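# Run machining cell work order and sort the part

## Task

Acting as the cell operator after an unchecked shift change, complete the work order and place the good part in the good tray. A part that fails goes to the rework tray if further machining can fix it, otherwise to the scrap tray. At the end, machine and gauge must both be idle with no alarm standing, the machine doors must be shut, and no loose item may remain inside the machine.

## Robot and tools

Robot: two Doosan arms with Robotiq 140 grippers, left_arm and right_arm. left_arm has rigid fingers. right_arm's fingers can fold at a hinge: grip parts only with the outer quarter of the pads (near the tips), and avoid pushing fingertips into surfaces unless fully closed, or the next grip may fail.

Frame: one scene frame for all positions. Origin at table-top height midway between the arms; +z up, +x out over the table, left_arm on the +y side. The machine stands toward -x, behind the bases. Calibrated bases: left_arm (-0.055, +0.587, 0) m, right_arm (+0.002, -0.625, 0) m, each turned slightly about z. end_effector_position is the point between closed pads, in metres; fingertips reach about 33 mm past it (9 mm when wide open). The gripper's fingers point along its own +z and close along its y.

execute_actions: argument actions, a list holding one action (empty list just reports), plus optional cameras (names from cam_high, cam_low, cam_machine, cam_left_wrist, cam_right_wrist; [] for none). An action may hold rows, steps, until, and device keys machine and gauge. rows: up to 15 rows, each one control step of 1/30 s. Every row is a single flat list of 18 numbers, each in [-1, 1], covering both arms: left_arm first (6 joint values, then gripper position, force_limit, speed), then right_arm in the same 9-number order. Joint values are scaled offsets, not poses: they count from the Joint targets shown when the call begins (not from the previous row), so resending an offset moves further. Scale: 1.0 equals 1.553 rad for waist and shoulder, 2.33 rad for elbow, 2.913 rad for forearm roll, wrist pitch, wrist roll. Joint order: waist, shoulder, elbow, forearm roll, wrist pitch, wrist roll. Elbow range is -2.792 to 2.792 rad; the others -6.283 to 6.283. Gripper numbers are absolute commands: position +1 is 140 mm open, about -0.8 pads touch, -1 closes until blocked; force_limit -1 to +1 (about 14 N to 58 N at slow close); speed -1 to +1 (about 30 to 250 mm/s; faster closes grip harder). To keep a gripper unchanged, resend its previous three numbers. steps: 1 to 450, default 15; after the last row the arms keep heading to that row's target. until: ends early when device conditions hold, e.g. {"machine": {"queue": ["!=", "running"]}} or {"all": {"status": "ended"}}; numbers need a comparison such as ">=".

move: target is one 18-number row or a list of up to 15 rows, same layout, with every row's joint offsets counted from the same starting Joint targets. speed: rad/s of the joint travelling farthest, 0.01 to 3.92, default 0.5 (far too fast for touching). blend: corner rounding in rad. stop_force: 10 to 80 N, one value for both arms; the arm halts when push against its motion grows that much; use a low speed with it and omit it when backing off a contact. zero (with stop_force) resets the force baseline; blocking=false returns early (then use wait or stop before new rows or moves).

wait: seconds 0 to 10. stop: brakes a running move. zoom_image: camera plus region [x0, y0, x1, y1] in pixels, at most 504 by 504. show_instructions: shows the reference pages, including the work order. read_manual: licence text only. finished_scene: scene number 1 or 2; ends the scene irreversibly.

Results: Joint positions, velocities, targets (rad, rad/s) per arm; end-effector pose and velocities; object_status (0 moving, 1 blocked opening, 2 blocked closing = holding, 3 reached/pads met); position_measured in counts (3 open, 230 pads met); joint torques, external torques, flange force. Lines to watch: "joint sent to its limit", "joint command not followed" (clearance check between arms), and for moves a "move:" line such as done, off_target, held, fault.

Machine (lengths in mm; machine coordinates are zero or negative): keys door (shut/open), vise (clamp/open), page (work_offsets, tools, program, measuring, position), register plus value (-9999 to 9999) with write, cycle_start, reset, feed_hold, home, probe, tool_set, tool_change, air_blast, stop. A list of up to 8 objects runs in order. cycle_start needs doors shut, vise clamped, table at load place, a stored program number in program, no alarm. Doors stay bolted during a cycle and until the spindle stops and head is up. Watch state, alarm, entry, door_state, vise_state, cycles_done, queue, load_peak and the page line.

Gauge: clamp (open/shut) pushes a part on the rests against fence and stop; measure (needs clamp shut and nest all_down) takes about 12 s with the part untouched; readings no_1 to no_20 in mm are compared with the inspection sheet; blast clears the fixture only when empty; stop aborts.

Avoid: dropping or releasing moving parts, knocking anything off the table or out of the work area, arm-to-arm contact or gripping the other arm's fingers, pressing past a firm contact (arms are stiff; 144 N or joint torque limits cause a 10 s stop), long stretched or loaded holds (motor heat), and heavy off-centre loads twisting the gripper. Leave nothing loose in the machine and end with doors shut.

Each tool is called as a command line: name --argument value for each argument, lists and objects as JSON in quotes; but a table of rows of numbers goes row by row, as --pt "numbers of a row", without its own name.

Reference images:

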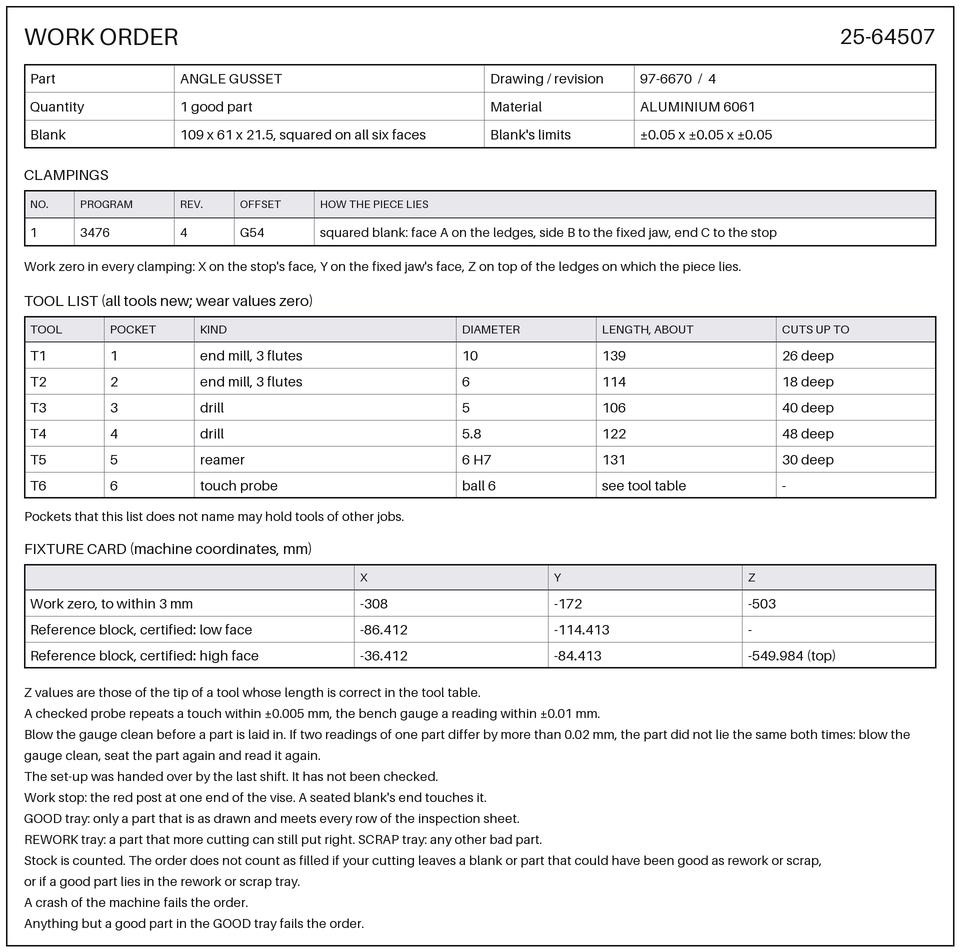

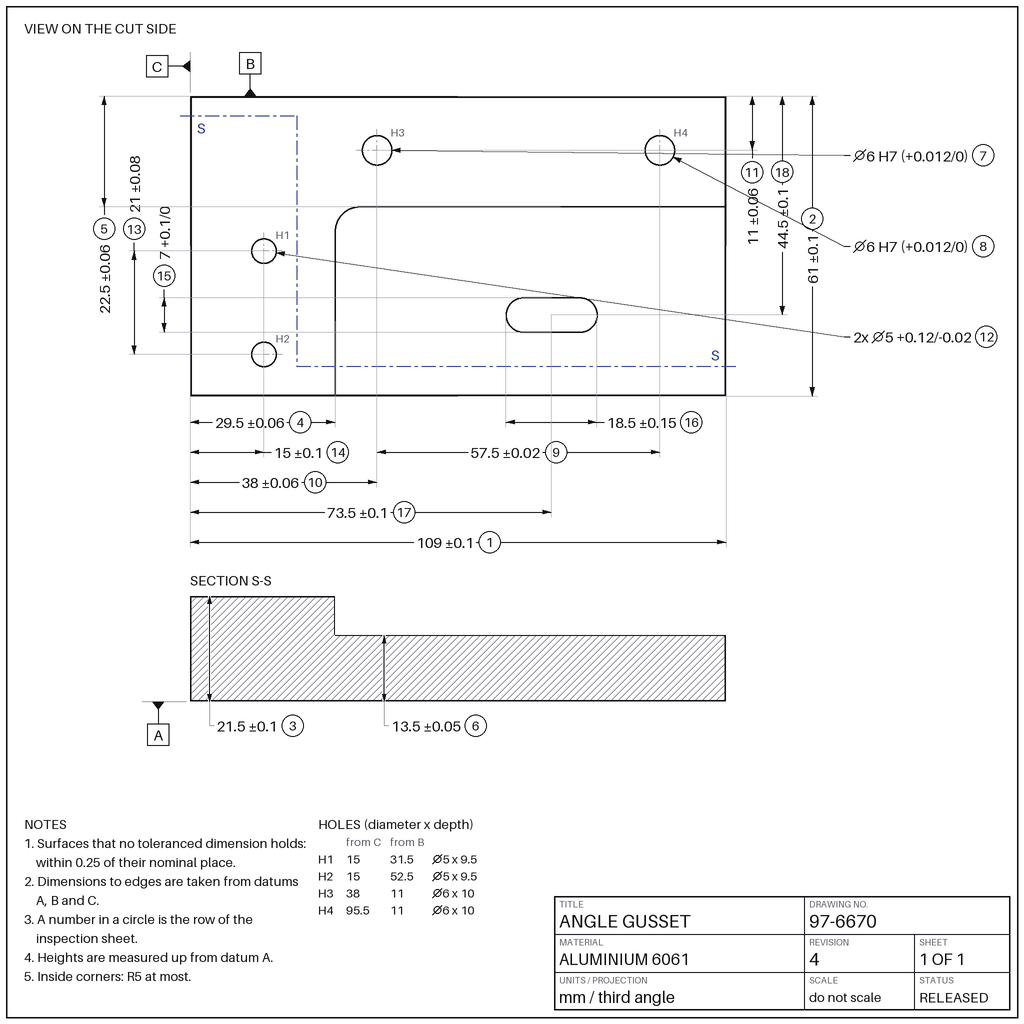

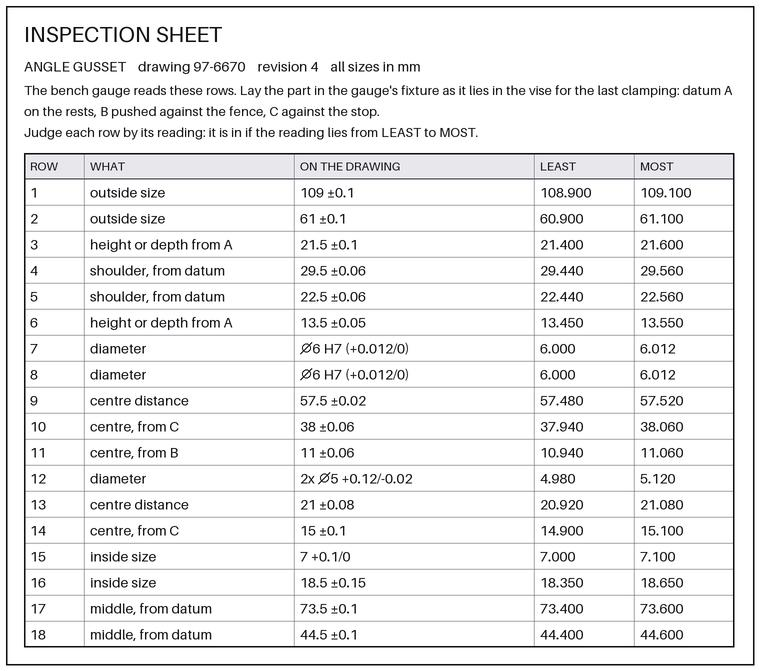

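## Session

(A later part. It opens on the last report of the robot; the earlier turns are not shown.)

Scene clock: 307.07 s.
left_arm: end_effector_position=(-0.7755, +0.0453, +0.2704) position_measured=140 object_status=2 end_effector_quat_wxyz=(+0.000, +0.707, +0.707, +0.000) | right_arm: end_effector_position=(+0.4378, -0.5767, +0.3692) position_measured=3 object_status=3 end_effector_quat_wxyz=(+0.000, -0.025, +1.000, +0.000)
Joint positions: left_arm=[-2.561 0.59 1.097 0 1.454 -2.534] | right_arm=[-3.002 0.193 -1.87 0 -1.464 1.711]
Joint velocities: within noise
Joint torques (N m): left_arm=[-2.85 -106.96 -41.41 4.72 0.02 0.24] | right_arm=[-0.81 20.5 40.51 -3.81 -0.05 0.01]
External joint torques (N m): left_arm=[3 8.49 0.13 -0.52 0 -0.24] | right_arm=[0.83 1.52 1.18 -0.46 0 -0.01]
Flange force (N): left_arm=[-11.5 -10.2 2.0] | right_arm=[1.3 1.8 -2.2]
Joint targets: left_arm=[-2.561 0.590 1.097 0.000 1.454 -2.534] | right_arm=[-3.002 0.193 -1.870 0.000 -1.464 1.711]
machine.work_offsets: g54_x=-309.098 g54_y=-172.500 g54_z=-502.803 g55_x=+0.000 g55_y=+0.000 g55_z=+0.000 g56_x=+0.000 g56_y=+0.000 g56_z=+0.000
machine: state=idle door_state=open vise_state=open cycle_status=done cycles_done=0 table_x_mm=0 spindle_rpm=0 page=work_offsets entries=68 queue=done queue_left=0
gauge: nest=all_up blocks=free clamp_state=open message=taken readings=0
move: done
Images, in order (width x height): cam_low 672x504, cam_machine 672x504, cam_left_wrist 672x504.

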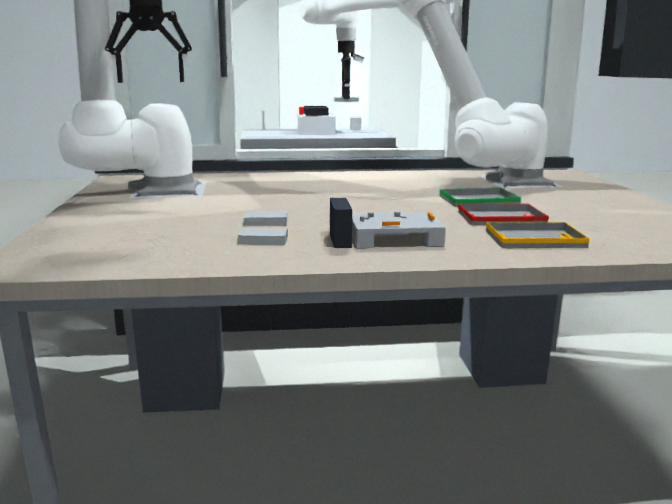

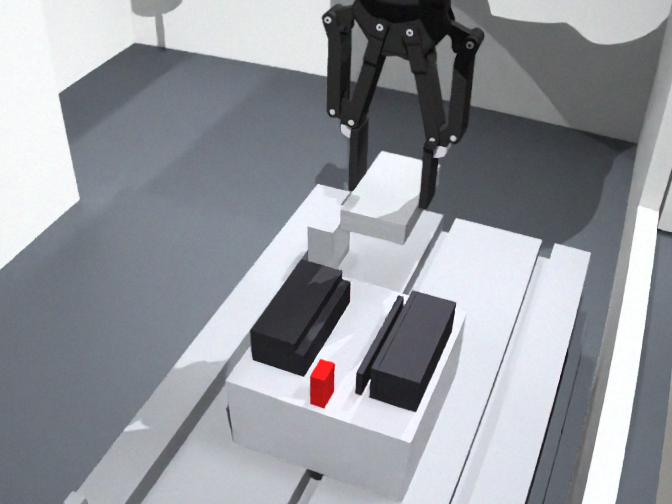

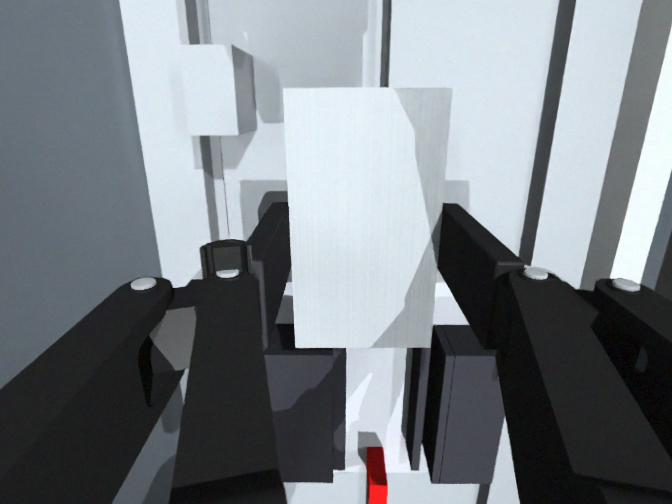

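move --target '[0.07849, 0.08901, -0.09146, 0, 0.0259, 0.04167, -1, 0, -1, 0, 0, 0, 0, 0, 0, 1, 1, 1]' --speed 0.25 --cameras '["cam_left_wrist", "cam_machine", "cam_low"]'

zoom_image --camera "cam_machine" --region '[200, 130, 500, 440]'

Scene clock: 313.03 s.
left_arm: end_effector_position=(-0.7572, -0.0853, +0.2596) position_measured=140 object_status=2 end_effector_quat_wxyz=(+0.000, +0.707, +0.707, +0.000) | right_arm: end_effector_position=(+0.4378, -0.5767, +0.3692) position_measured=3 object_status=3 end_effector_quat_wxyz=(+0.000, -0.025, +1.000, +0.000)
Joint positions: left_arm=[-2.439 0.728 0.884 0 1.529 -2.413] | right_arm=[-3.002 0.193 -1.87 0 -1.464 1.711]
Joint velocities: within noise
Joint torques (N m): left_arm=[-2.4 -118.53 -42.02 4.76 -0.01 0.07] | right_arm=[-0.35 20.47 40.55 -3.85 -0.02 0.04]
External joint torques (N m): left_arm=[2.29 8.47 0.45 -0.52 0.04 -0.07] | right_arm=[0.37 1.31 1.06 -0.42 -0.03 -0.04]
Flange force (N): left_arm=[-12.8 -10.1 1.4] | right_arm=[0.9 0.7 -2.0]
Joint targets: left_arm=[-2.439 0.728 0.884 0.000 1.529 -2.413] | right_arm=[-3.002 0.193 -1.870 0.000 -1.464 1.711]
machine.work_offsets: g54_x=-309.098 g54_y=-172.500 g54_z=-502.803 g55_x=+0.000 g55_y=+0.000 g55_z=+0.000 g56_x=+0.000 g56_y=+0.000 g56_z=+0.000
machine: state=idle door_state=open vise_state=open cycle_status=done cycles_done=0 table_x_mm=0 spindle_rpm=0 page=work_offsets entries=68 queue=done queue_left=0
gauge: nest=all_up blocks=free clamp_state=open message=taken readings=0
move: done
Images, in order (width x height): cam_low 672x504, cam_machine 672x504, cam_left_wrist 672x504.

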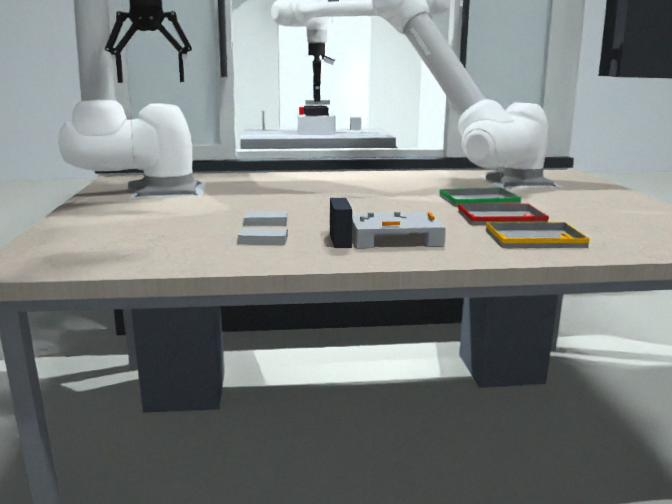

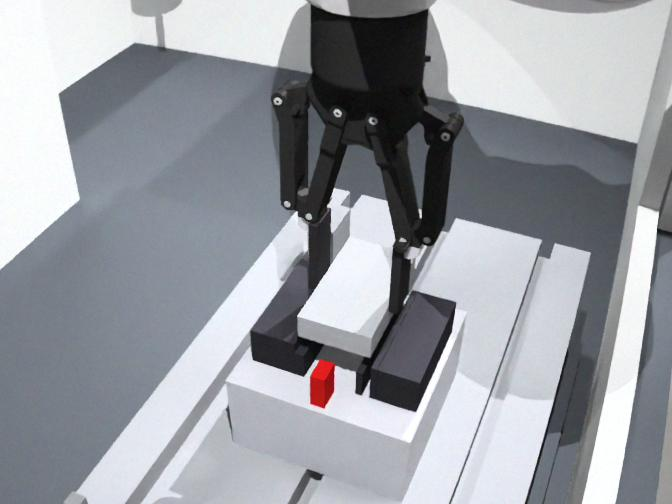

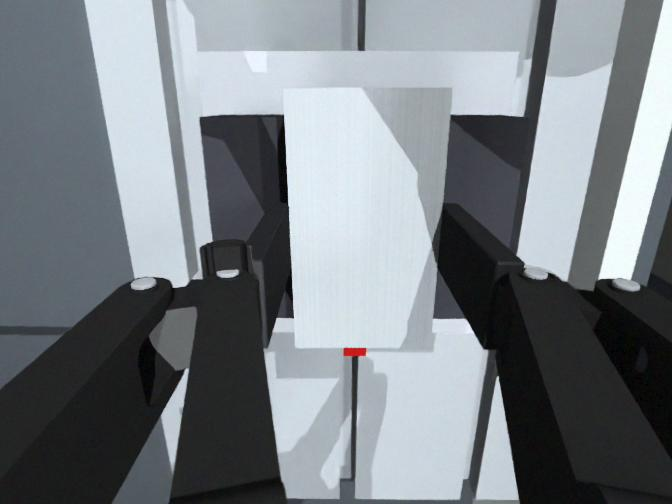

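Scaled by 1.626 from the camera's 672x504 image, which has a finer 960x720 frame.

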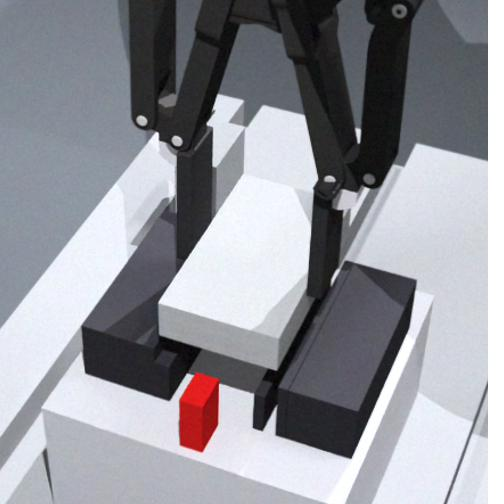

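zoom_image --camera "cam_left_wrist" --region '[190, 40, 540, 240]'

zoom_image --camera "cam_left_wrist" --region '[250, 270, 500, 400]'

Scaled by 1.440 from the camera's 672x504 image, which has a finer 960x720 frame.

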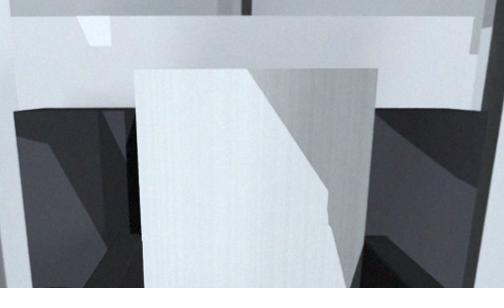

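Scaled by 2.016 from the camera's 672x504 image, which has a finer 960x720 frame.

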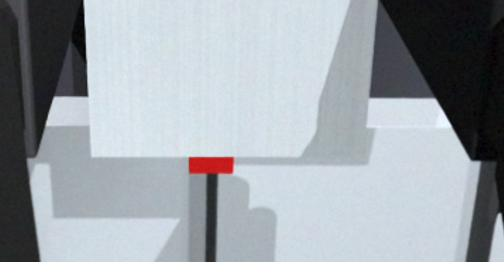

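move --target '[0, 0.00355, 0.02479, 0, -0.02172, 0, -1, 0, -1, 0, 0, 0, 0, 0, 0, 1, 1, 1]' --speed 0.025 --stop_force 15 --cameras '["cam_left_wrist", "cam_machine", "cam_low"]'

zoom_image --camera "cam_machine" --region '[230, 220, 480, 430]'

Scene clock: 320.90 s.
left_arm: end_effector_position=(-0.7574, -0.0856, +0.2406) position_measured=140 object_status=2 end_effector_quat_wxyz=(+0.000, +0.707, +0.707, +0.000) | right_arm: end_effector_position=(+0.4378, -0.5767, +0.3692) position_measured=3 object_status=3 end_effector_quat_wxyz=(+0.000, -0.025, +1.000, +0.000)
Joint positions: left_arm=[-2.439 0.731 0.913 0 1.497 -2.413] | right_arm=[-3.002 0.193 -1.87 0 -1.464 1.711]
Joint velocities: within noise
Joint torques (N m): left_arm=[-2.26 -84.7 -26.9 4.88 -2.86 0.15] | right_arm=[-0.59 20.68 40.52 -3.78 0.07 0.04]
External joint torques (N m): left_arm=[2.19 -25.5 -14.64 -0.65 2.88 -0.15] | right_arm=[0.67 0.71 1.05 -0.48 -0.12 -0.04]
Flange force (N): left_arm=[-4.6 -1.8 -31.1] | right_arm=[0.1 1.4 -2.1]
Joint targets: left_arm=[-2.439 0.731 0.913 0.000 1.497 -2.413] | right_arm=[-3.002 0.193 -1.870 0.000 -1.464 1.711]
machine.work_offsets: g54_x=-309.098 g54_y=-172.500 g54_z=-502.803 g55_x=+0.000 g55_y=+0.000 g55_z=+0.000 g56_x=+0.000 g56_y=+0.000 g56_z=+0.000
machine: state=idle door_state=open vise_state=open cycle_status=done cycles_done=0 table_x_mm=0 spindle_rpm=0 page=work_offsets entries=68 queue=done queue_left=0
gauge: nest=all_up blocks=free clamp_state=open message=taken readings=0
move: contact (left_arm); left_arm: the wrist pitch is farthest, 0.032 rad from its target
Images, in order (width x height): cam_low 672x504, cam_machine 672x504, cam_left_wrist 672x504.

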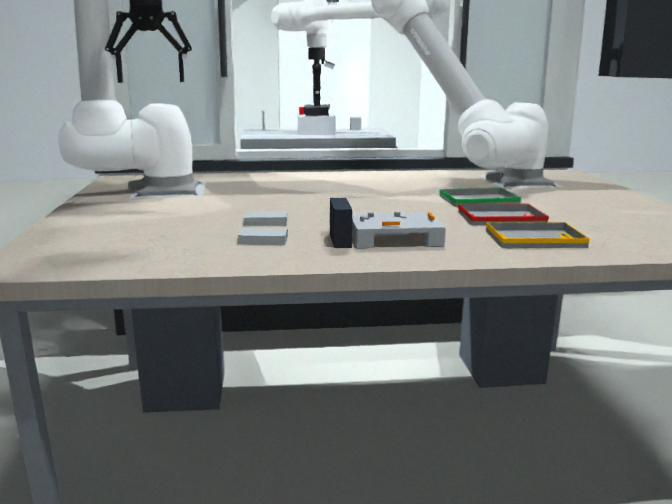

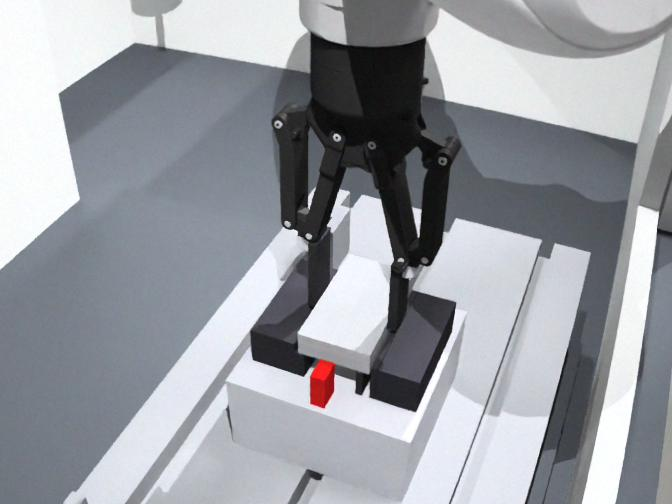

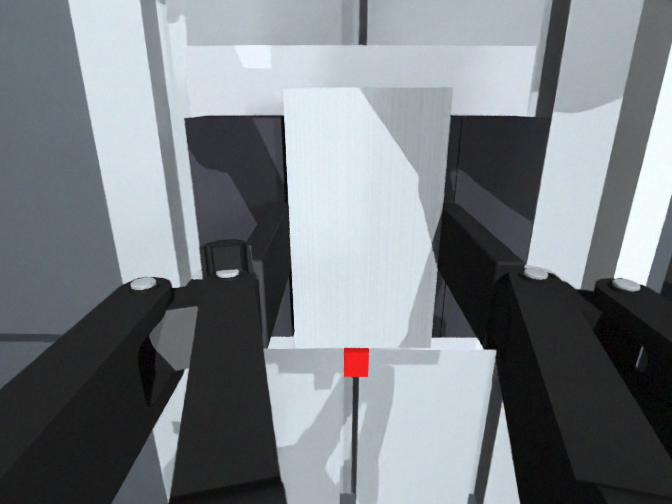

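Scaled by 2.016 from the camera's 672x504 image, which has a finer 960x720 frame.

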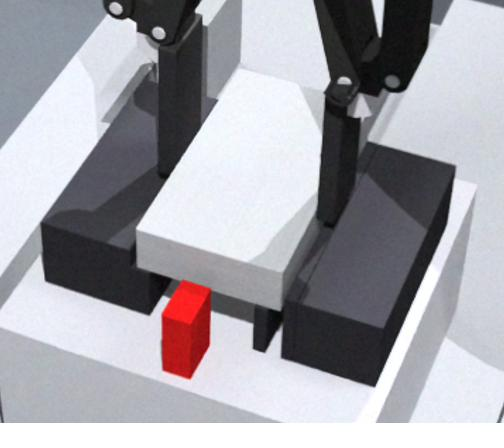

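zoom_image --camera "cam_left_wrist" --region '[170, 90, 560, 230]'

zoom_image --camera "cam_left_wrist" --region '[255, 100, 345, 220]'

zoom_image --camera "cam_left_wrist" --region '[260, 260, 480, 400]'

Scaled by 1.292 from the camera's 672x504 image, which has a finer 960x720 frame.

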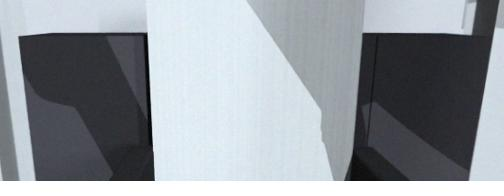

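Scaled by 4.200 from the camera's 672x504 image, which has a finer 960x720 frame.

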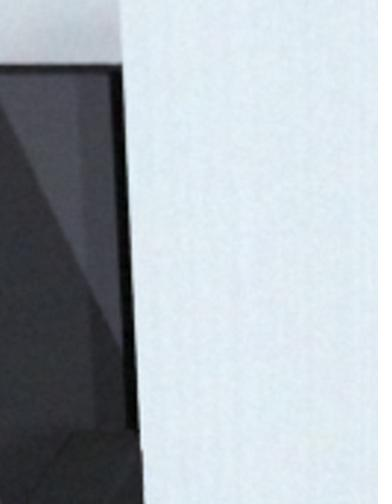

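Scaled by 2.291 from the camera's 672x504 image, which has a finer 960x720 frame.

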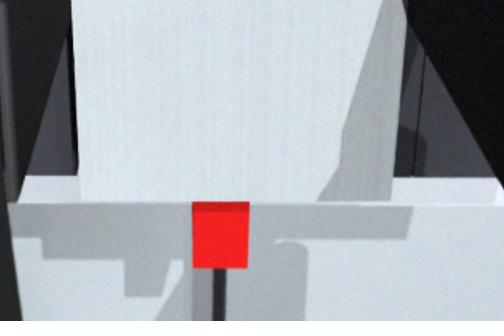

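move --target '[0.01075, 0.02048, -0.02409, 0, 0.00854, 0.00573, -1, 0, -1, 0, 0, 0, 0, 0, 0, 1, 1, 1]' --speed 0.02 --stop_force 15 --cameras '["cam_left_wrist", "cam_machine"]'

zoom_image --camera "cam_machine" --region '[230, 220, 480, 430]'

zoom_image --camera "cam_left_wrist" --region '[260, 260, 480, 400]'

Scene clock: 325.13 s.
left_arm: end_effector_position=(-0.7575, -0.0924, +0.2407) position_measured=140 object_status=2 end_effector_quat_wxyz=(+0.000, +0.707, +0.707, +0.000) | right_arm: end_effector_position=(+0.4378, -0.5767, +0.3692) position_measured=3 object_status=3 end_effector_quat_wxyz=(+0.000, -0.025, +1.000, +0.000)
Joint positions: left_arm=[-2.434 0.741 0.895 0 1.506 -2.408] | right_arm=[-3.002 0.193 -1.87 0 -1.464 1.711]
Joint velocities: within noise
Joint torques (N m): left_arm=[21.26 -87.03 -33.68 13.3 -8.23 0.33] | right_arm=[-0.75 20.46 40.47 -3.86 -0.04 -0.01]
External joint torques (N m): left_arm=[-21.29 -23.82 -7.78 -9.08 8.26 -0.33] | right_arm=[0.82 0.91 1.03 -0.4 -0.01 0.01]
Flange force (N): left_arm=[22.2 -8.9 -29.3] | right_arm=[0.4 1.9 -1.9]
Joint targets: left_arm=[-2.434 0.741 0.895 0.000 1.506 -2.408] | right_arm=[-3.002 0.193 -1.870 0.000 -1.464 1.711]
machine.work_offsets: g54_x=-309.098 g54_y=-172.500 g54_z=-502.803 g55_x=+0.000 g55_y=+0.000 g55_z=+0.000 g56_x=+0.000 g56_y=+0.000 g56_z=+0.000
machine: state=idle door_state=open vise_state=open cycle_status=done cycles_done=0 table_x_mm=0 spindle_rpm=0 page=work_offsets entries=68 queue=done queue_left=0
gauge: nest=all_up blocks=free clamp_state=open message=taken readings=0
move: contact (left_arm); left_arm: the elbow is farthest, 0.038 rad from its target
Images, in order (width x height): cam_machine 672x504, cam_left_wrist 672x504.

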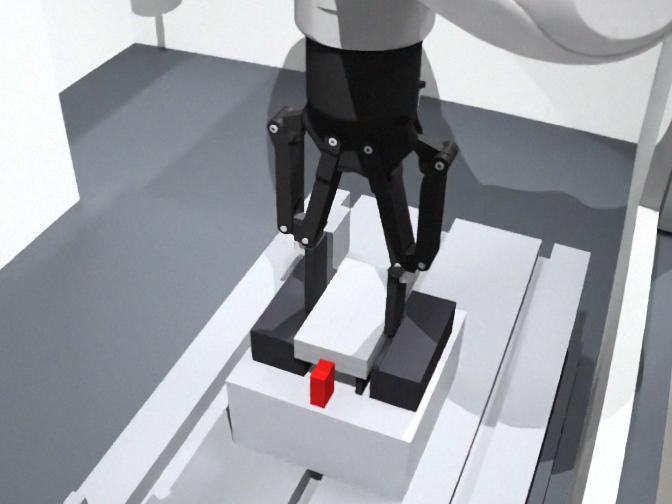

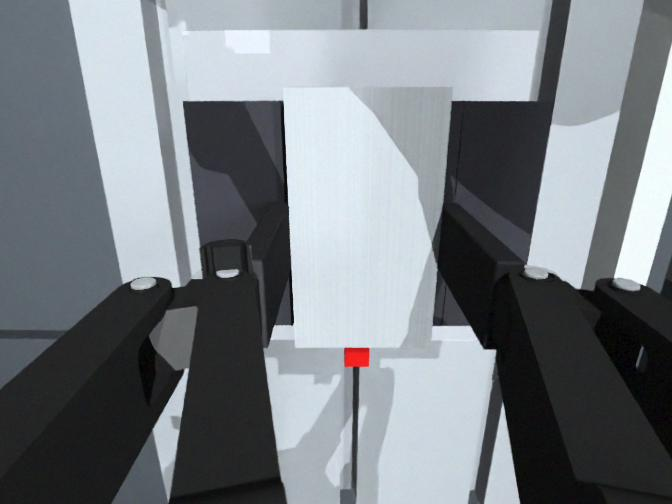

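Scaled by 2.016 from the camera's 672x504 image, which has a finer 960x720 frame.

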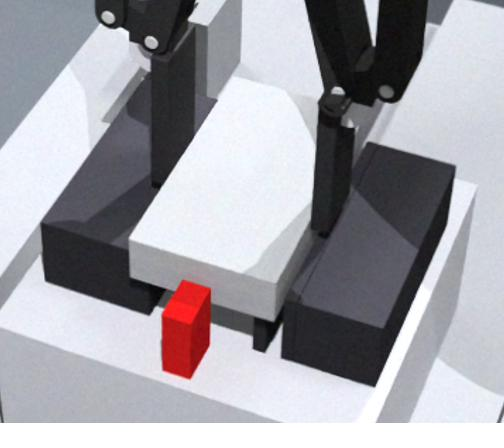

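Scaled by 2.291 from the camera's 672x504 image, which has a finer 960x720 frame.

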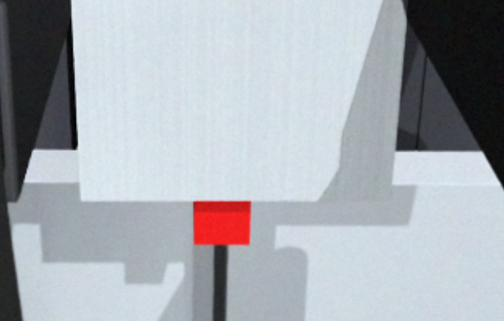

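execute_actions --actions '[{"rows": [[0,0,0,0,0,0,0.5,0,-1,0,0,0,0,0,0,1,1,1]], "steps": 50}]' --cameras '["cam_left_wrist", "cam_machine"]'

zoom_image --camera "cam_machine" --region '[230, 220, 480, 430]'

Scene clock: 328.60 s.
left_arm: end_effector_position=(-0.7575, -0.0924, +0.2407) position_measured=66 object_status=3 end_effector_quat_wxyz=(+0.000, +0.707, +0.707, +0.000) | right_arm: end_effector_position=(+0.4378, -0.5767, +0.3692) position_measured=3 object_status=3 end_effector_quat_wxyz=(+0.000, -0.025, +1.000, +0.000)
Joint positions: left_arm=[-2.434 0.741 0.895 0 1.506 -2.408] | right_arm=[-3.002 0.193 -1.87 0 -1.464 1.711]
Joint velocities: within noise
Joint torques (N m): left_arm=[-2 -116.32 -39.87 4.73 0.05 0.1] | right_arm=[-0.86 20.46 40.49 -3.82 0.02 0.03]
External joint torques (N m): left_arm=[2 5.4 -1.61 -0.5 -0.02 -0.1] | right_arm=[0.9 1.4 1.14 -0.45 -0.08 -0.03]
Flange force (N): left_arm=[-13.2 -10.9 -1.8] | right_arm=[1.1 1.9 -2.3]
Joint targets: left_arm=[-2.434 0.741 0.895 0.000 1.506 -2.408] | right_arm=[-3.002 0.193 -1.870 0.000 -1.464 1.711]
machine.work_offsets: g54_x=-309.098 g54_y=-172.500 g54_z=-502.803 g55_x=+0.000 g55_y=+0.000 g55_z=+0.000 g56_x=+0.000 g56_y=+0.000 g56_z=+0.000
machine: state=idle door_state=open vise_state=open cycle_status=done cycles_done=0 table_x_mm=0 spindle_rpm=0 page=work_offsets entries=68 queue=done queue_left=0
gauge: nest=all_up blocks=free clamp_state=open message=taken readings=0
Images, in order (width x height): cam_machine 672x504, cam_left_wrist 672x504.

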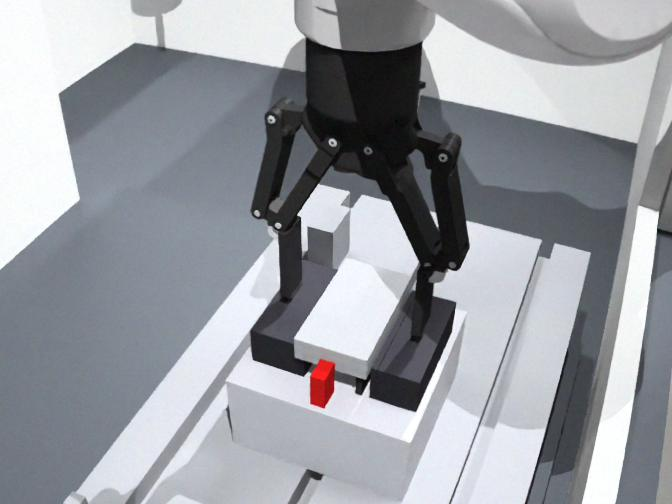

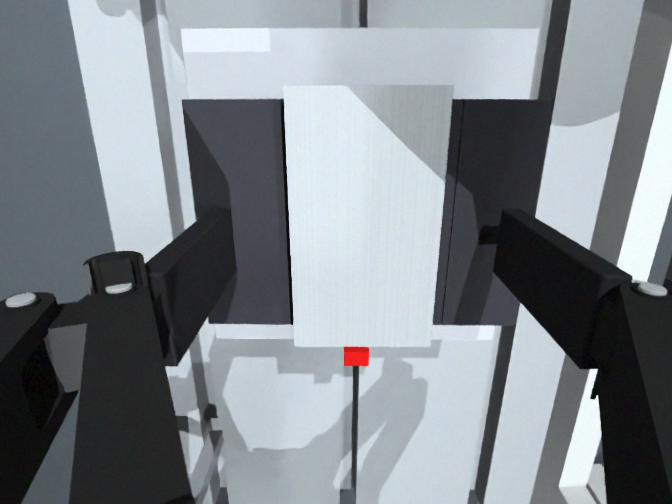

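Scaled by 2.016 from the camera's 672x504 image, which has a finer 960x720 frame.

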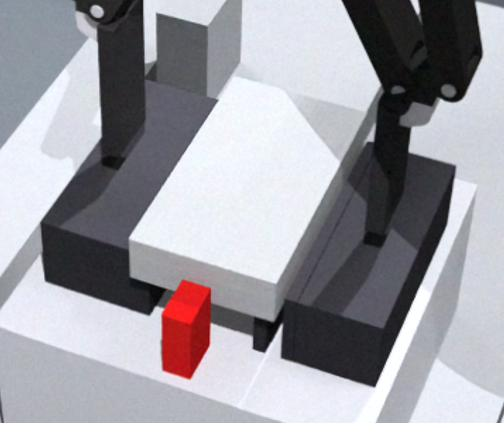

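execute_actions --actions '[{"machine": {"vise": "clamp"}, "steps": 2}]' --cameras '[]'

move --pt "0 -0.0011 -0.05176 0 0.04185 0 0.5 0 -1 0 0 0 0 0 0 1 1 1" --pt "0.15068 -0.18738 0.1309 0 -0.00494 0.08033 0.5 0 -1 0 0 0 0 0 0 1 1 1" --pt "0.60142 -0.18738 0.1309 0 -0.00494 0.32063 0.5 0 -1 0 0 0 0 0 0 1 1 1" --pt "0.8886 -0.19317 0.08584 0 0.03399 0.47374 0.5 0 -1 0 0 0 0 0 0 1 1 1" --speed '[0.2, 0.5, 0.7, 0.7]' --blend '[0.03, 0.1, 0.1, 0]' --cameras '["cam_left_wrist", "cam_machine"]'

zoom_image --camera "cam_machine" --region '[230, 220, 480, 430]'

Scene clock: 329.97 s.
left_arm: end_effector_position=(-0.7575, -0.0924, +0.2407) position_measured=66 object_status=3 end_effector_quat_wxyz=(+0.000, +0.707, +0.707, +0.000) | right_arm: end_effector_position=(+0.4378, -0.5767, +0.3692) position_measured=3 object_status=3 end_effector_quat_wxyz=(+0.000, -0.025, +1.000, +0.000)
Joint positions: left_arm=[-2.434 0.741 0.895 0 1.506 -2.408] | right_arm=[-3.002 0.193 -1.87 0 -1.464 1.711]
Joint velocities: within noise
Joint torques (N m): left_arm=[-2.41 -116.46 -39.84 4.75 0.03 0.05] | right_arm=[-0.53 20.49 40.49 -3.84 0.04 0.05]
External joint torques (N m): left_arm=[2.36 5.65 -1.59 -0.53 0 -0.05] | right_arm=[0.61 1.05 1.05 -0.42 -0.09 -0.05]
Flange force (N): left_arm=[-13.9 -10.9 -1.7] | right_arm=[0.6 1.3 -2.1]
Joint targets: left_arm=[-2.434 0.741 0.895 0.000 1.506 -2.408] | right_arm=[-3.002 0.193 -1.870 0.000 -1.464 1.711]
Tool commands: left_gripper/position=+0.5 left_gripper/force_limit=+0.0 left_gripper/speed=-1.0 right_gripper/position=+1.0 right_gripper/force_limit=+1.0 right_gripper/speed=+1.0
machine.work_offsets: g54_x=-309.098 g54_y=-172.500 g54_z=-502.803 g55_x=+0.000 g55_y=+0.000 g55_z=+0.000 g56_x=+0.000 g56_y=+0.000 g56_z=+0.000
machine: state=idle door_state=open vise_state=between cycle_status=done cycles_done=0 table_x_mm=0 spindle_rpm=0 page=work_offsets entries=68 queue=running queue_left=0
gauge: nest=all_up blocks=free clamp_state=open message=taken readings=0
No camera images: "cameras" was empty.

Scene clock: 334.10 s.
left_arm: end_effector_position=(+0.3998, -0.1003, +0.3999) position_measured=66 object_status=3 end_effector_quat_wxyz=(+0.000, +0.707, +0.707, +0.000) | right_arm: end_effector_position=(+0.4378, -0.5767, +0.3692) position_measured=3 object_status=3 end_effector_quat_wxyz=(+0.000, -0.025, +1.000, +0.000)
Joint positions: left_arm=[-1.054 0.441 1.095 0 1.605 -1.028] | right_arm=[-3.002 0.193 -1.87 0 -1.464 1.711]
Joint velocities: within noise
Joint torques (N m): left_arm=[-2.97 -88.97 -39.69 4.74 0.06 0.33] | right_arm=[-0.61 20.5 40.41 -3.85 0.02 0.05]
External joint torques (N m): left_arm=[2.94 3.47 -1.85 -0.44 -0.03 -0.33] | right_arm=[0.65 1.34 1.27 -0.42 -0.07 -0.05]
Flange force (N): left_arm=[-7.7 8.9 -3.6] | right_arm=[0.8 1.3 -2.5]
Joint targets: left_arm=[-1.053 0.441 1.095 0.000 1.605 -1.028] | right_arm=[-3.002 0.193 -1.870 0.000 -1.464 1.711]
machine.work_offsets: g54_x=-309.098 g54_y=-172.500 g54_z=-502.803 g55_x=+0.000 g55_y=+0.000 g55_z=+0.000 g56_x=+0.000 g56_y=+0.000 g56_z=+0.000
machine: state=idle door_state=open vise_state=clamped cycle_status=done cycles_done=0 table_x_mm=0 spindle_rpm=0 page=work_offsets entries=68 queue=done queue_left=0
gauge: nest=all_up blocks=free clamp_state=open message=taken readings=0
move: done
Images, in order (width x height): cam_machine 672x504, cam_left_wrist 672x504.

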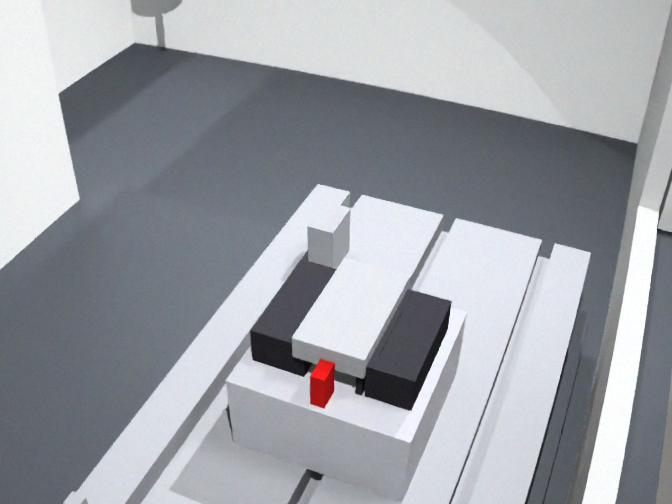

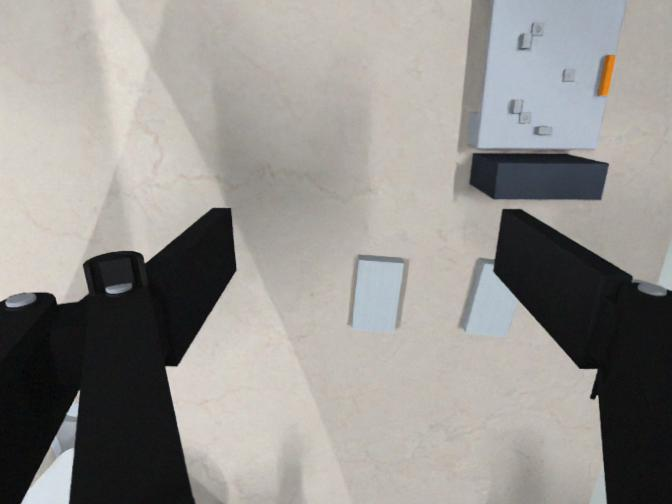

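Scaled by 2.016 from the camera's 672x504 image, which has a finer 960x720 frame.

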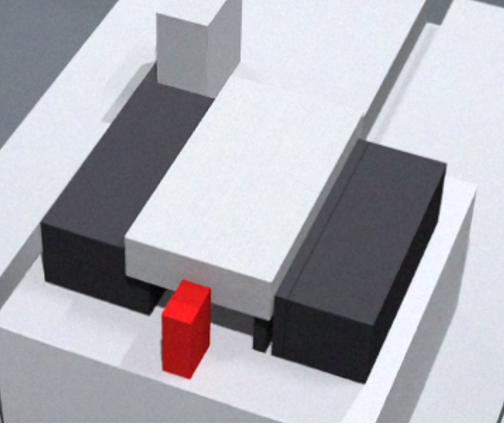

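execute_actions --actions '[{"machine": {"door": "shut", "register": "tool_call", "value": 6, "write": true, "page": "measuring"}, "steps": 150, "until": {"machine": {"door_state": "shut"}}}]' --cameras '[]'

execute_actions --actions '[{"machine": [{"tool_change": true}, {"register": "probe_x", "value": -279, "write": true}, {"register": "probe_y", "value": -202, "write": true}, {"register": "probe_z", "value": -470, "write": true}, {"register": "probe_move_x", "value": 0, "write": true}, {"register": "probe_move_y", "value": 0, "write": true}, {"register": "probe_move_z", "value": -20, "write": true, "probe": true}], "steps": 450, "until": {"machine": {"queue": ["!=", "running"]}}}]' --cameras '[]'

execute_actions --actions '[{"steps": 450, "until": {"machine": {"queue": ["!=", "running"]}}}]' --cameras '[]'

Scene clock: 335.83 s.
left_arm: end_effector_position=(+0.3999, -0.1003, +0.4000) position_measured=66 object_status=3 end_effector_quat_wxyz=(+0.000, +0.707, +0.707, +0.000) | right_arm: end_effector_position=(+0.4378, -0.5767, +0.3692) position_measured=3 object_status=3 end_effector_quat_wxyz=(+0.000, -0.025, +1.000, +0.000)
Joint positions: left_arm=[-1.053 0.441 1.095 0 1.605 -1.028] | right_arm=[-3.002 0.193 -1.87 0 -1.464 1.711]
Joint velocities: within noise
Joint torques (N m): left_arm=[-2.26 -89.46 -39.98 4.81 0.03 0.1] | right_arm=[-0.87 20.55 40.41 -3.84 -0.05 0.08]
External joint torques (N m): left_arm=[2.45 3.84 -1.62 -0.51 0.01 -0.1] | right_arm=[0.97 0.84 1.11 -0.42 0.01 -0.08]
Flange force (N): left_arm=[-8.0 8.7 -3.3] | right_arm=[0.2 2.0 -2.0]
Joint targets: left_arm=[-1.053 0.441 1.095 0.000 1.605 -1.028] | right_arm=[-3.002 0.193 -1.870 0.000 -1.464 1.711]
Tool commands: left_gripper/position=+0.5 left_gripper/force_limit=+0.0 left_gripper/speed=-1.0 right_gripper/position=+1.0 right_gripper/force_limit=+1.0 right_gripper/speed=+1.0
machine.measuring: probe_x=-295.000 probe_y=-205.000 probe_z=-492.000 probe_move_x=-16.000 probe_move_y=+0.000 probe_move_z=+0.000 probe_radius=+2.990 probe_off_x=+0.000 probe_off_y=+0.000 setter_z=-520.000 probe_touched=+0 probe_found_x=+0.000 probe_found_y=+0.000 probe_found_z=+0.000 set_length=+130.558 set_diameter=+6.006
machine: state=idle door_state=shut vise_state=clamped cycle_status=done cycles_done=0 table_x_mm=0 spindle_rpm=0 page=measuring entries=69 queue=running queue_left=0
gauge: nest=all_up blocks=free clamp_state=open message=taken readings=0
No camera images: "cameras" was empty.

Scene clock: 350.47 s.
left_arm: end_effector_position=(+0.3999, -0.1003, +0.3999) position_measured=66 object_status=3 end_effector_quat_wxyz=(+0.000, +0.707, +0.707, +0.000) | right_arm: end_effector_position=(+0.4378, -0.5767, +0.3692) position_measured=3 object_status=3 end_effector_quat_wxyz=(+0.000, -0.025, +1.000, +0.000)
Joint positions: left_arm=[-1.053 0.441 1.095 0 1.605 -1.028] | right_arm=[-3.002 0.193 -1.87 0 -1.464 1.711]
Joint velocities: within noise
Joint torques (N m): left_arm=[-2.48 -89.28 -39.85 4.8 0 0.09] | right_arm=[-0.25 20.37 40.54 -3.85 0.04 0.03]
External joint torques (N m): left_arm=[2.54 3.84 -1.75 -0.49 0.03 -0.09] | right_arm=[0.29 1.41 1.1 -0.42 -0.09 -0.03]
Flange force (N): left_arm=[-8.2 9.0 -3.6] | right_arm=[1.0 0.5 -2.2]
Joint targets: left_arm=[-1.053 0.441 1.095 0.000 1.605 -1.028] | right_arm=[-3.002 0.193 -1.870 0.000 -1.464 1.711]
Tool commands: left_gripper/position=+0.5 left_gripper/force_limit=+0.0 left_gripper/speed=-1.0 right_gripper/position=+1.0 right_gripper/force_limit=+1.0 right_gripper/speed=+1.0
machine.measuring: probe_x=-279.000 probe_y=-202.000 probe_z=-470.000 probe_move_x=+0.000 probe_move_y=+0.000 probe_move_z=-20.000 probe_radius=+2.990 probe_off_x=+0.000 probe_off_y=+0.000 setter_z=-520.000 probe_touched=+1 probe_found_x=-279.000 probe_found_y=-202.000 probe_found_z=-481.239 set_length=+130.558 set_diameter=+6.006
machine: state=idle door_state=shut vise_state=clamped cycle_status=done cycles_done=0 table_x_mm=0 spindle_rpm=0 page=measuring entries=77 queue=done queue_left=0
gauge: nest=all_up blocks=free clamp_state=open message=taken readings=0
No camera images: "cameras" was empty.

Scene clock: 350.70 s.
left_arm: end_effector_position=(+0.3999, -0.1003, +0.3999) position_measured=66 object_status=3 end_effector_quat_wxyz=(+0.000, +0.707, +0.707, +0.000) | right_arm: end_effector_position=(+0.4378, -0.5767, +0.3692) position_measured=3 object_status=3 end_effector_quat_wxyz=(+0.000, -0.025, +1.000, +0.000)
Joint positions: left_arm=[-1.053 0.441 1.095 0 1.605 -1.028] | right_arm=[-3.002 0.193 -1.87 0 -1.464 1.711]
Joint velocities: within noise
Joint torques (N m): left_arm=[-2.37 -89.61 -39.71 4.83 0.05 0.1] | right_arm=[-0.89 20.09 40.46 -3.83 0.04 0.01]
External joint torques (N m): left_arm=[2.44 4.14 -1.87 -0.53 -0.02 -0.1] | right_arm=[0.81 2.42 1.33 -0.46 -0.1 -0.01]
Flange force (N): left_arm=[-9.0 9.3 -3.7] | right_arm=[2.6 1.7 -2.8]
Joint targets: left_arm=[-1.053 0.441 1.095 0.000 1.605 -1.028] | right_arm=[-3.002 0.193 -1.870 0.000 -1.464 1.711]
Tool commands: left_gripper/position=+0.5 left_gripper/force_limit=+0.0 left_gripper/speed=-1.0 right_gripper/position=+1.0 right_gripper/force_limit=+1.0 right_gripper/speed=+1.0
machine.measuring: probe_x=-279.000 probe_y=-202.000 probe_z=-470.000 probe_move_x=+0.000 probe_move_y=+0.000 probe_move_z=-20.000 probe_radius=+2.990 probe_off_x=+0.000 probe_off_y=+0.000 setter_z=-520.000 probe_touched=+1 probe_found_x=-279.000 probe_found_y=-202.000 probe_found_z=-481.239 set_length=+130.558 set_diameter=+6.006
machine: state=idle door_state=shut vise_state=clamped cycle_status=done cycles_done=0 table_x_mm=0 spindle_rpm=0 page=measuring entries=77 queue=done queue_left=0
gauge: nest=all_up blocks=free clamp_state=open message=taken readings=0
No camera images: "cameras" was empty.

execute_actions --actions '[{"machine": [{"register": "probe_x", "value": -210, "write": true}, {"register": "probe_y", "value": -180, "write": true, "probe": true}], "steps": 450, "until": {"machine": {"queue": ["!=", "running"]}}}]' --cameras '[]'

execute_actions --actions '[{"machine": [{"register": "probe_y", "value": -226, "write": true, "probe": true}], "steps": 450, "until": {"machine": {"queue": ["!=", "running"]}}}]' --cameras '[]'

execute_actions --actions '[{"machine": [{"register": "probe_x", "value": -300, "write": true, "probe": true}], "steps": 450, "until": {"machine": {"queue": ["!=", "running"]}}}]' --cameras '[]'

execute_actions --actions '[{"machine": [{"register": "probe_y", "value": -180, "write": true, "probe": true}], "steps": 450, "until": {"machine": {"queue": ["!=", "running"]}}}]' --cameras '[]'

Scene clock: 358.80 s.
left_arm: end_effector_position=(+0.3999, -0.1003, +0.3999) position_measured=66 object_status=3 end_effector_quat_wxyz=(+0.000, +0.707, +0.707, +0.000) | right_arm: end_effector_position=(+0.4378, -0.5767, +0.3692) position_measured=3 object_status=3 end_effector_quat_wxyz=(+0.000, -0.025, +1.000, +0.000)
Joint positions: left_arm=[-1.053 0.441 1.095 0 1.605 -1.028] | right_arm=[-3.002 0.193 -1.87 0 -1.464 1.711]
Joint velocities: within noise
Joint torques (N m): left_arm=[-2.21 -89.48 -39.85 4.81 0.01 0.1] | right_arm=[-0.79 20.83 40.35 -3.81 0.04 0.06]
External joint torques (N m): left_arm=[2.3 3.92 -1.72 -0.51 0.03 -0.1] | right_arm=[0.88 0.58 1.18 -0.45 -0.08 -0.06]
Flange force (N): left_arm=[-8.4 8.8 -3.5] | right_arm=[-0.3 1.9 -2.2]
Joint targets: left_arm=[-1.053 0.441 1.095 0.000 1.605 -1.028] | right_arm=[-3.002 0.193 -1.870 0.000 -1.464 1.711]
Tool commands: left_gripper/position=+0.5 left_gripper/force_limit=+0.0 left_gripper/speed=-1.0 right_gripper/position=+1.0 right_gripper/force_limit=+1.0 right_gripper/speed=+1.0
machine.measuring: probe_x=-210.000 probe_y=-180.000 probe_z=-470.000 probe_move_x=+0.000 probe_move_y=+0.000 probe_move_z=-20.000 probe_radius=+2.990 probe_off_x=+0.000 probe_off_y=+0.000 setter_z=-520.000 probe_touched=+1 probe_found_x=-210.000 probe_found_y=-180.000 probe_found_z=-481.256 set_length=+130.558 set_diameter=+6.006
machine: state=idle door_state=shut vise_state=clamped cycle_status=done cycles_done=0 table_x_mm=0 spindle_rpm=0 page=measuring entries=80 queue=done queue_left=0
gauge: nest=all_up blocks=free clamp_state=open message=taken readings=0
No camera images: "cameras" was empty.

Scene clock: 366.37 s.
left_arm: end_effector_position=(+0.3999, -0.1003, +0.3999) position_measured=66 object_status=3 end_effector_quat_wxyz=(+0.000, +0.707, +0.707, +0.000) | right_arm: end_effector_position=(+0.4378, -0.5767, +0.3692) position_measured=3 object_status=3 end_effector_quat_wxyz=(+0.000, -0.025, +1.000, +0.000)
Joint positions: left_arm=[-1.053 0.441 1.095 0 1.605 -1.028] | right_arm=[-3.002 0.193 -1.87 0 -1.464 1.711]
Joint velocities: within noise
Joint torques (N m): left_arm=[-2.23 -89.26 -39.84 4.78 -0.03 0.08] | right_arm=[-0.15 20.33 40.53 -3.86 0.03 0]
External joint torques (N m): left_arm=[2.36 3.96 -1.63 -0.49 0.06 -0.08] | right_arm=[0.19 1.47 1.09 -0.4 -0.08 0]
Flange force (N): left_arm=[-8.2 8.8 -3.4] | right_arm=[1.1 0.4 -2.2]
Joint targets: left_arm=[-1.053 0.441 1.095 0.000 1.605 -1.028] | right_arm=[-3.002 0.193 -1.870 0.000 -1.464 1.711]
Tool commands: left_gripper/position=+0.5 left_gripper/force_limit=+0.0 left_gripper/speed=-1.0 right_gripper/position=+1.0 right_gripper/force_limit=+1.0 right_gripper/speed=+1.0
machine.measuring: probe_x=-210.000 probe_y=-226.000 probe_z=-470.000 probe_move_x=+0.000 probe_move_y=+0.000 probe_move_z=-20.000 probe_radius=+2.990 probe_off_x=+0.000 probe_off_y=+0.000 setter_z=-520.000 probe_touched=+1 probe_found_x=-210.000 probe_found_y=-226.000 probe_found_z=-481.223 set_length=+130.558 set_diameter=+6.006
machine: state=idle door_state=shut vise_state=clamped cycle_status=done cycles_done=0 table_x_mm=0 spindle_rpm=0 page=measuring entries=82 queue=done queue_left=0
gauge: nest=all_up blocks=free clamp_state=open message=taken readings=0
No camera images: "cameras" was empty.

Scene clock: 374.10 s.
left_arm: end_effector_position=(+0.3999, -0.1003, +0.3999) position_measured=66 object_status=3 end_effector_quat_wxyz=(+0.000, +0.707, +0.707, +0.000) | right_arm: end_effector_position=(+0.4378, -0.5767, +0.3692) position_measured=3 object_status=3 end_effector_quat_wxyz=(+0.000, -0.025, +1.000, +0.000)
Joint positions: left_arm=[-1.053 0.441 1.095 0 1.605 -1.028] | right_arm=[-3.002 0.193 -1.87 0 -1.464 1.711]
Joint velocities: within noise
Joint torques (N m): left_arm=[-2.46 -89.25 -39.79 4.69 0.02 0.14] | right_arm=[-0.72 20.28 40.42 -3.81 -0.06 0.02]
External joint torques (N m): left_arm=[2.59 3.68 -1.82 -0.39 0.01 -0.14] | right_arm=[0.83 1.06 1.11 -0.44 0.01 -0.02]
Flange force (N): left_arm=[-8.1 8.9 -3.7] | right_arm=[0.6 1.8 -2.0]
Joint targets: left_arm=[-1.053 0.441 1.095 0.000 1.605 -1.028] | right_arm=[-3.002 0.193 -1.870 0.000 -1.464 1.711]
Tool commands: left_gripper/position=+0.5 left_gripper/force_limit=+0.0 left_gripper/speed=-1.0 right_gripper/position=+1.0 right_gripper/force_limit=+1.0 right_gripper/speed=+1.0
machine.measuring: probe_x=-300.000 probe_y=-226.000 probe_z=-470.000 probe_move_x=+0.000 probe_move_y=+0.000 probe_move_z=-20.000 probe_radius=+2.990 probe_off_x=+0.000 probe_off_y=+0.000 setter_z=-520.000 probe_touched=+1 probe_found_x=-300.000 probe_found_y=-226.000 probe_found_z=-481.223 set_length=+130.558 set_diameter=+6.006
machine: state=idle door_state=shut vise_state=clamped cycle_status=done cycles_done=0 table_x_mm=0 spindle_rpm=0 page=measuring entries=84 queue=done queue_left=0
gauge: nest=all_up blocks=free clamp_state=open message=taken readings=0
No camera images: "cameras" was empty.

Scene clock: 381.67 s.
left_arm: end_effector_position=(+0.3999, -0.1003, +0.3999) position_measured=66 object_status=3 end_effector_quat_wxyz=(+0.000, +0.707, +0.707, +0.000) | right_arm: end_effector_position=(+0.4378, -0.5767, +0.3692) position_measured=3 object_status=3 end_effector_quat_wxyz=(+0.000, -0.025, +1.000, +0.000)
Joint positions: left_arm=[-1.053 0.441 1.095 0 1.605 -1.028] | right_arm=[-3.002 0.193 -1.87 0 -1.464 1.711]
Joint velocities: within noise
Joint torques (N m): left_arm=[-2.24 -89.46 -39.86 4.77 -0.01 0.08] | right_arm=[-0.54 20.26 40.41 -3.84 -0.04 0.02]
External joint torques (N m): left_arm=[2.44 3.56 -1.82 -0.46 0.05 -0.08] | right_arm=[0.54 1.69 1.25 -0.44 -0.01 -0.02]
Flange force (N): left_arm=[-8.0 8.7 -3.7] | right_arm=[1.4 1.1 -2.4]
Joint targets: left_arm=[-1.053 0.441 1.095 0.000 1.605 -1.028] | right_arm=[-3.002 0.193 -1.870 0.000 -1.464 1.711]
Tool commands: left_gripper/position=+0.5 left_gripper/force_limit=+0.0 left_gripper/speed=-1.0 right_gripper/position=+1.0 right_gripper/force_limit=+1.0 right_gripper/speed=+1.0
machine.measuring: probe_x=-300.000 probe_y=-180.000 probe_z=-470.000 probe_move_x=+0.000 probe_move_y=+0.000 probe_move_z=-20.000 probe_radius=+2.990 probe_off_x=+0.000 probe_off_y=+0.000 setter_z=-520.000 probe_touched=+1 probe_found_x=-300.000 probe_found_y=-180.000 probe_found_z=-481.256 set_length=+130.558 set_diameter=+6.006
machine: state=idle door_state=shut vise_state=clamped cycle_status=done cycles_done=0 table_x_mm=0 spindle_rpm=0 page=measuring entries=86 queue=done queue_left=0
gauge: nest=all_up blocks=free clamp_state=open message=taken readings=0
No camera images: "cameras" was empty.


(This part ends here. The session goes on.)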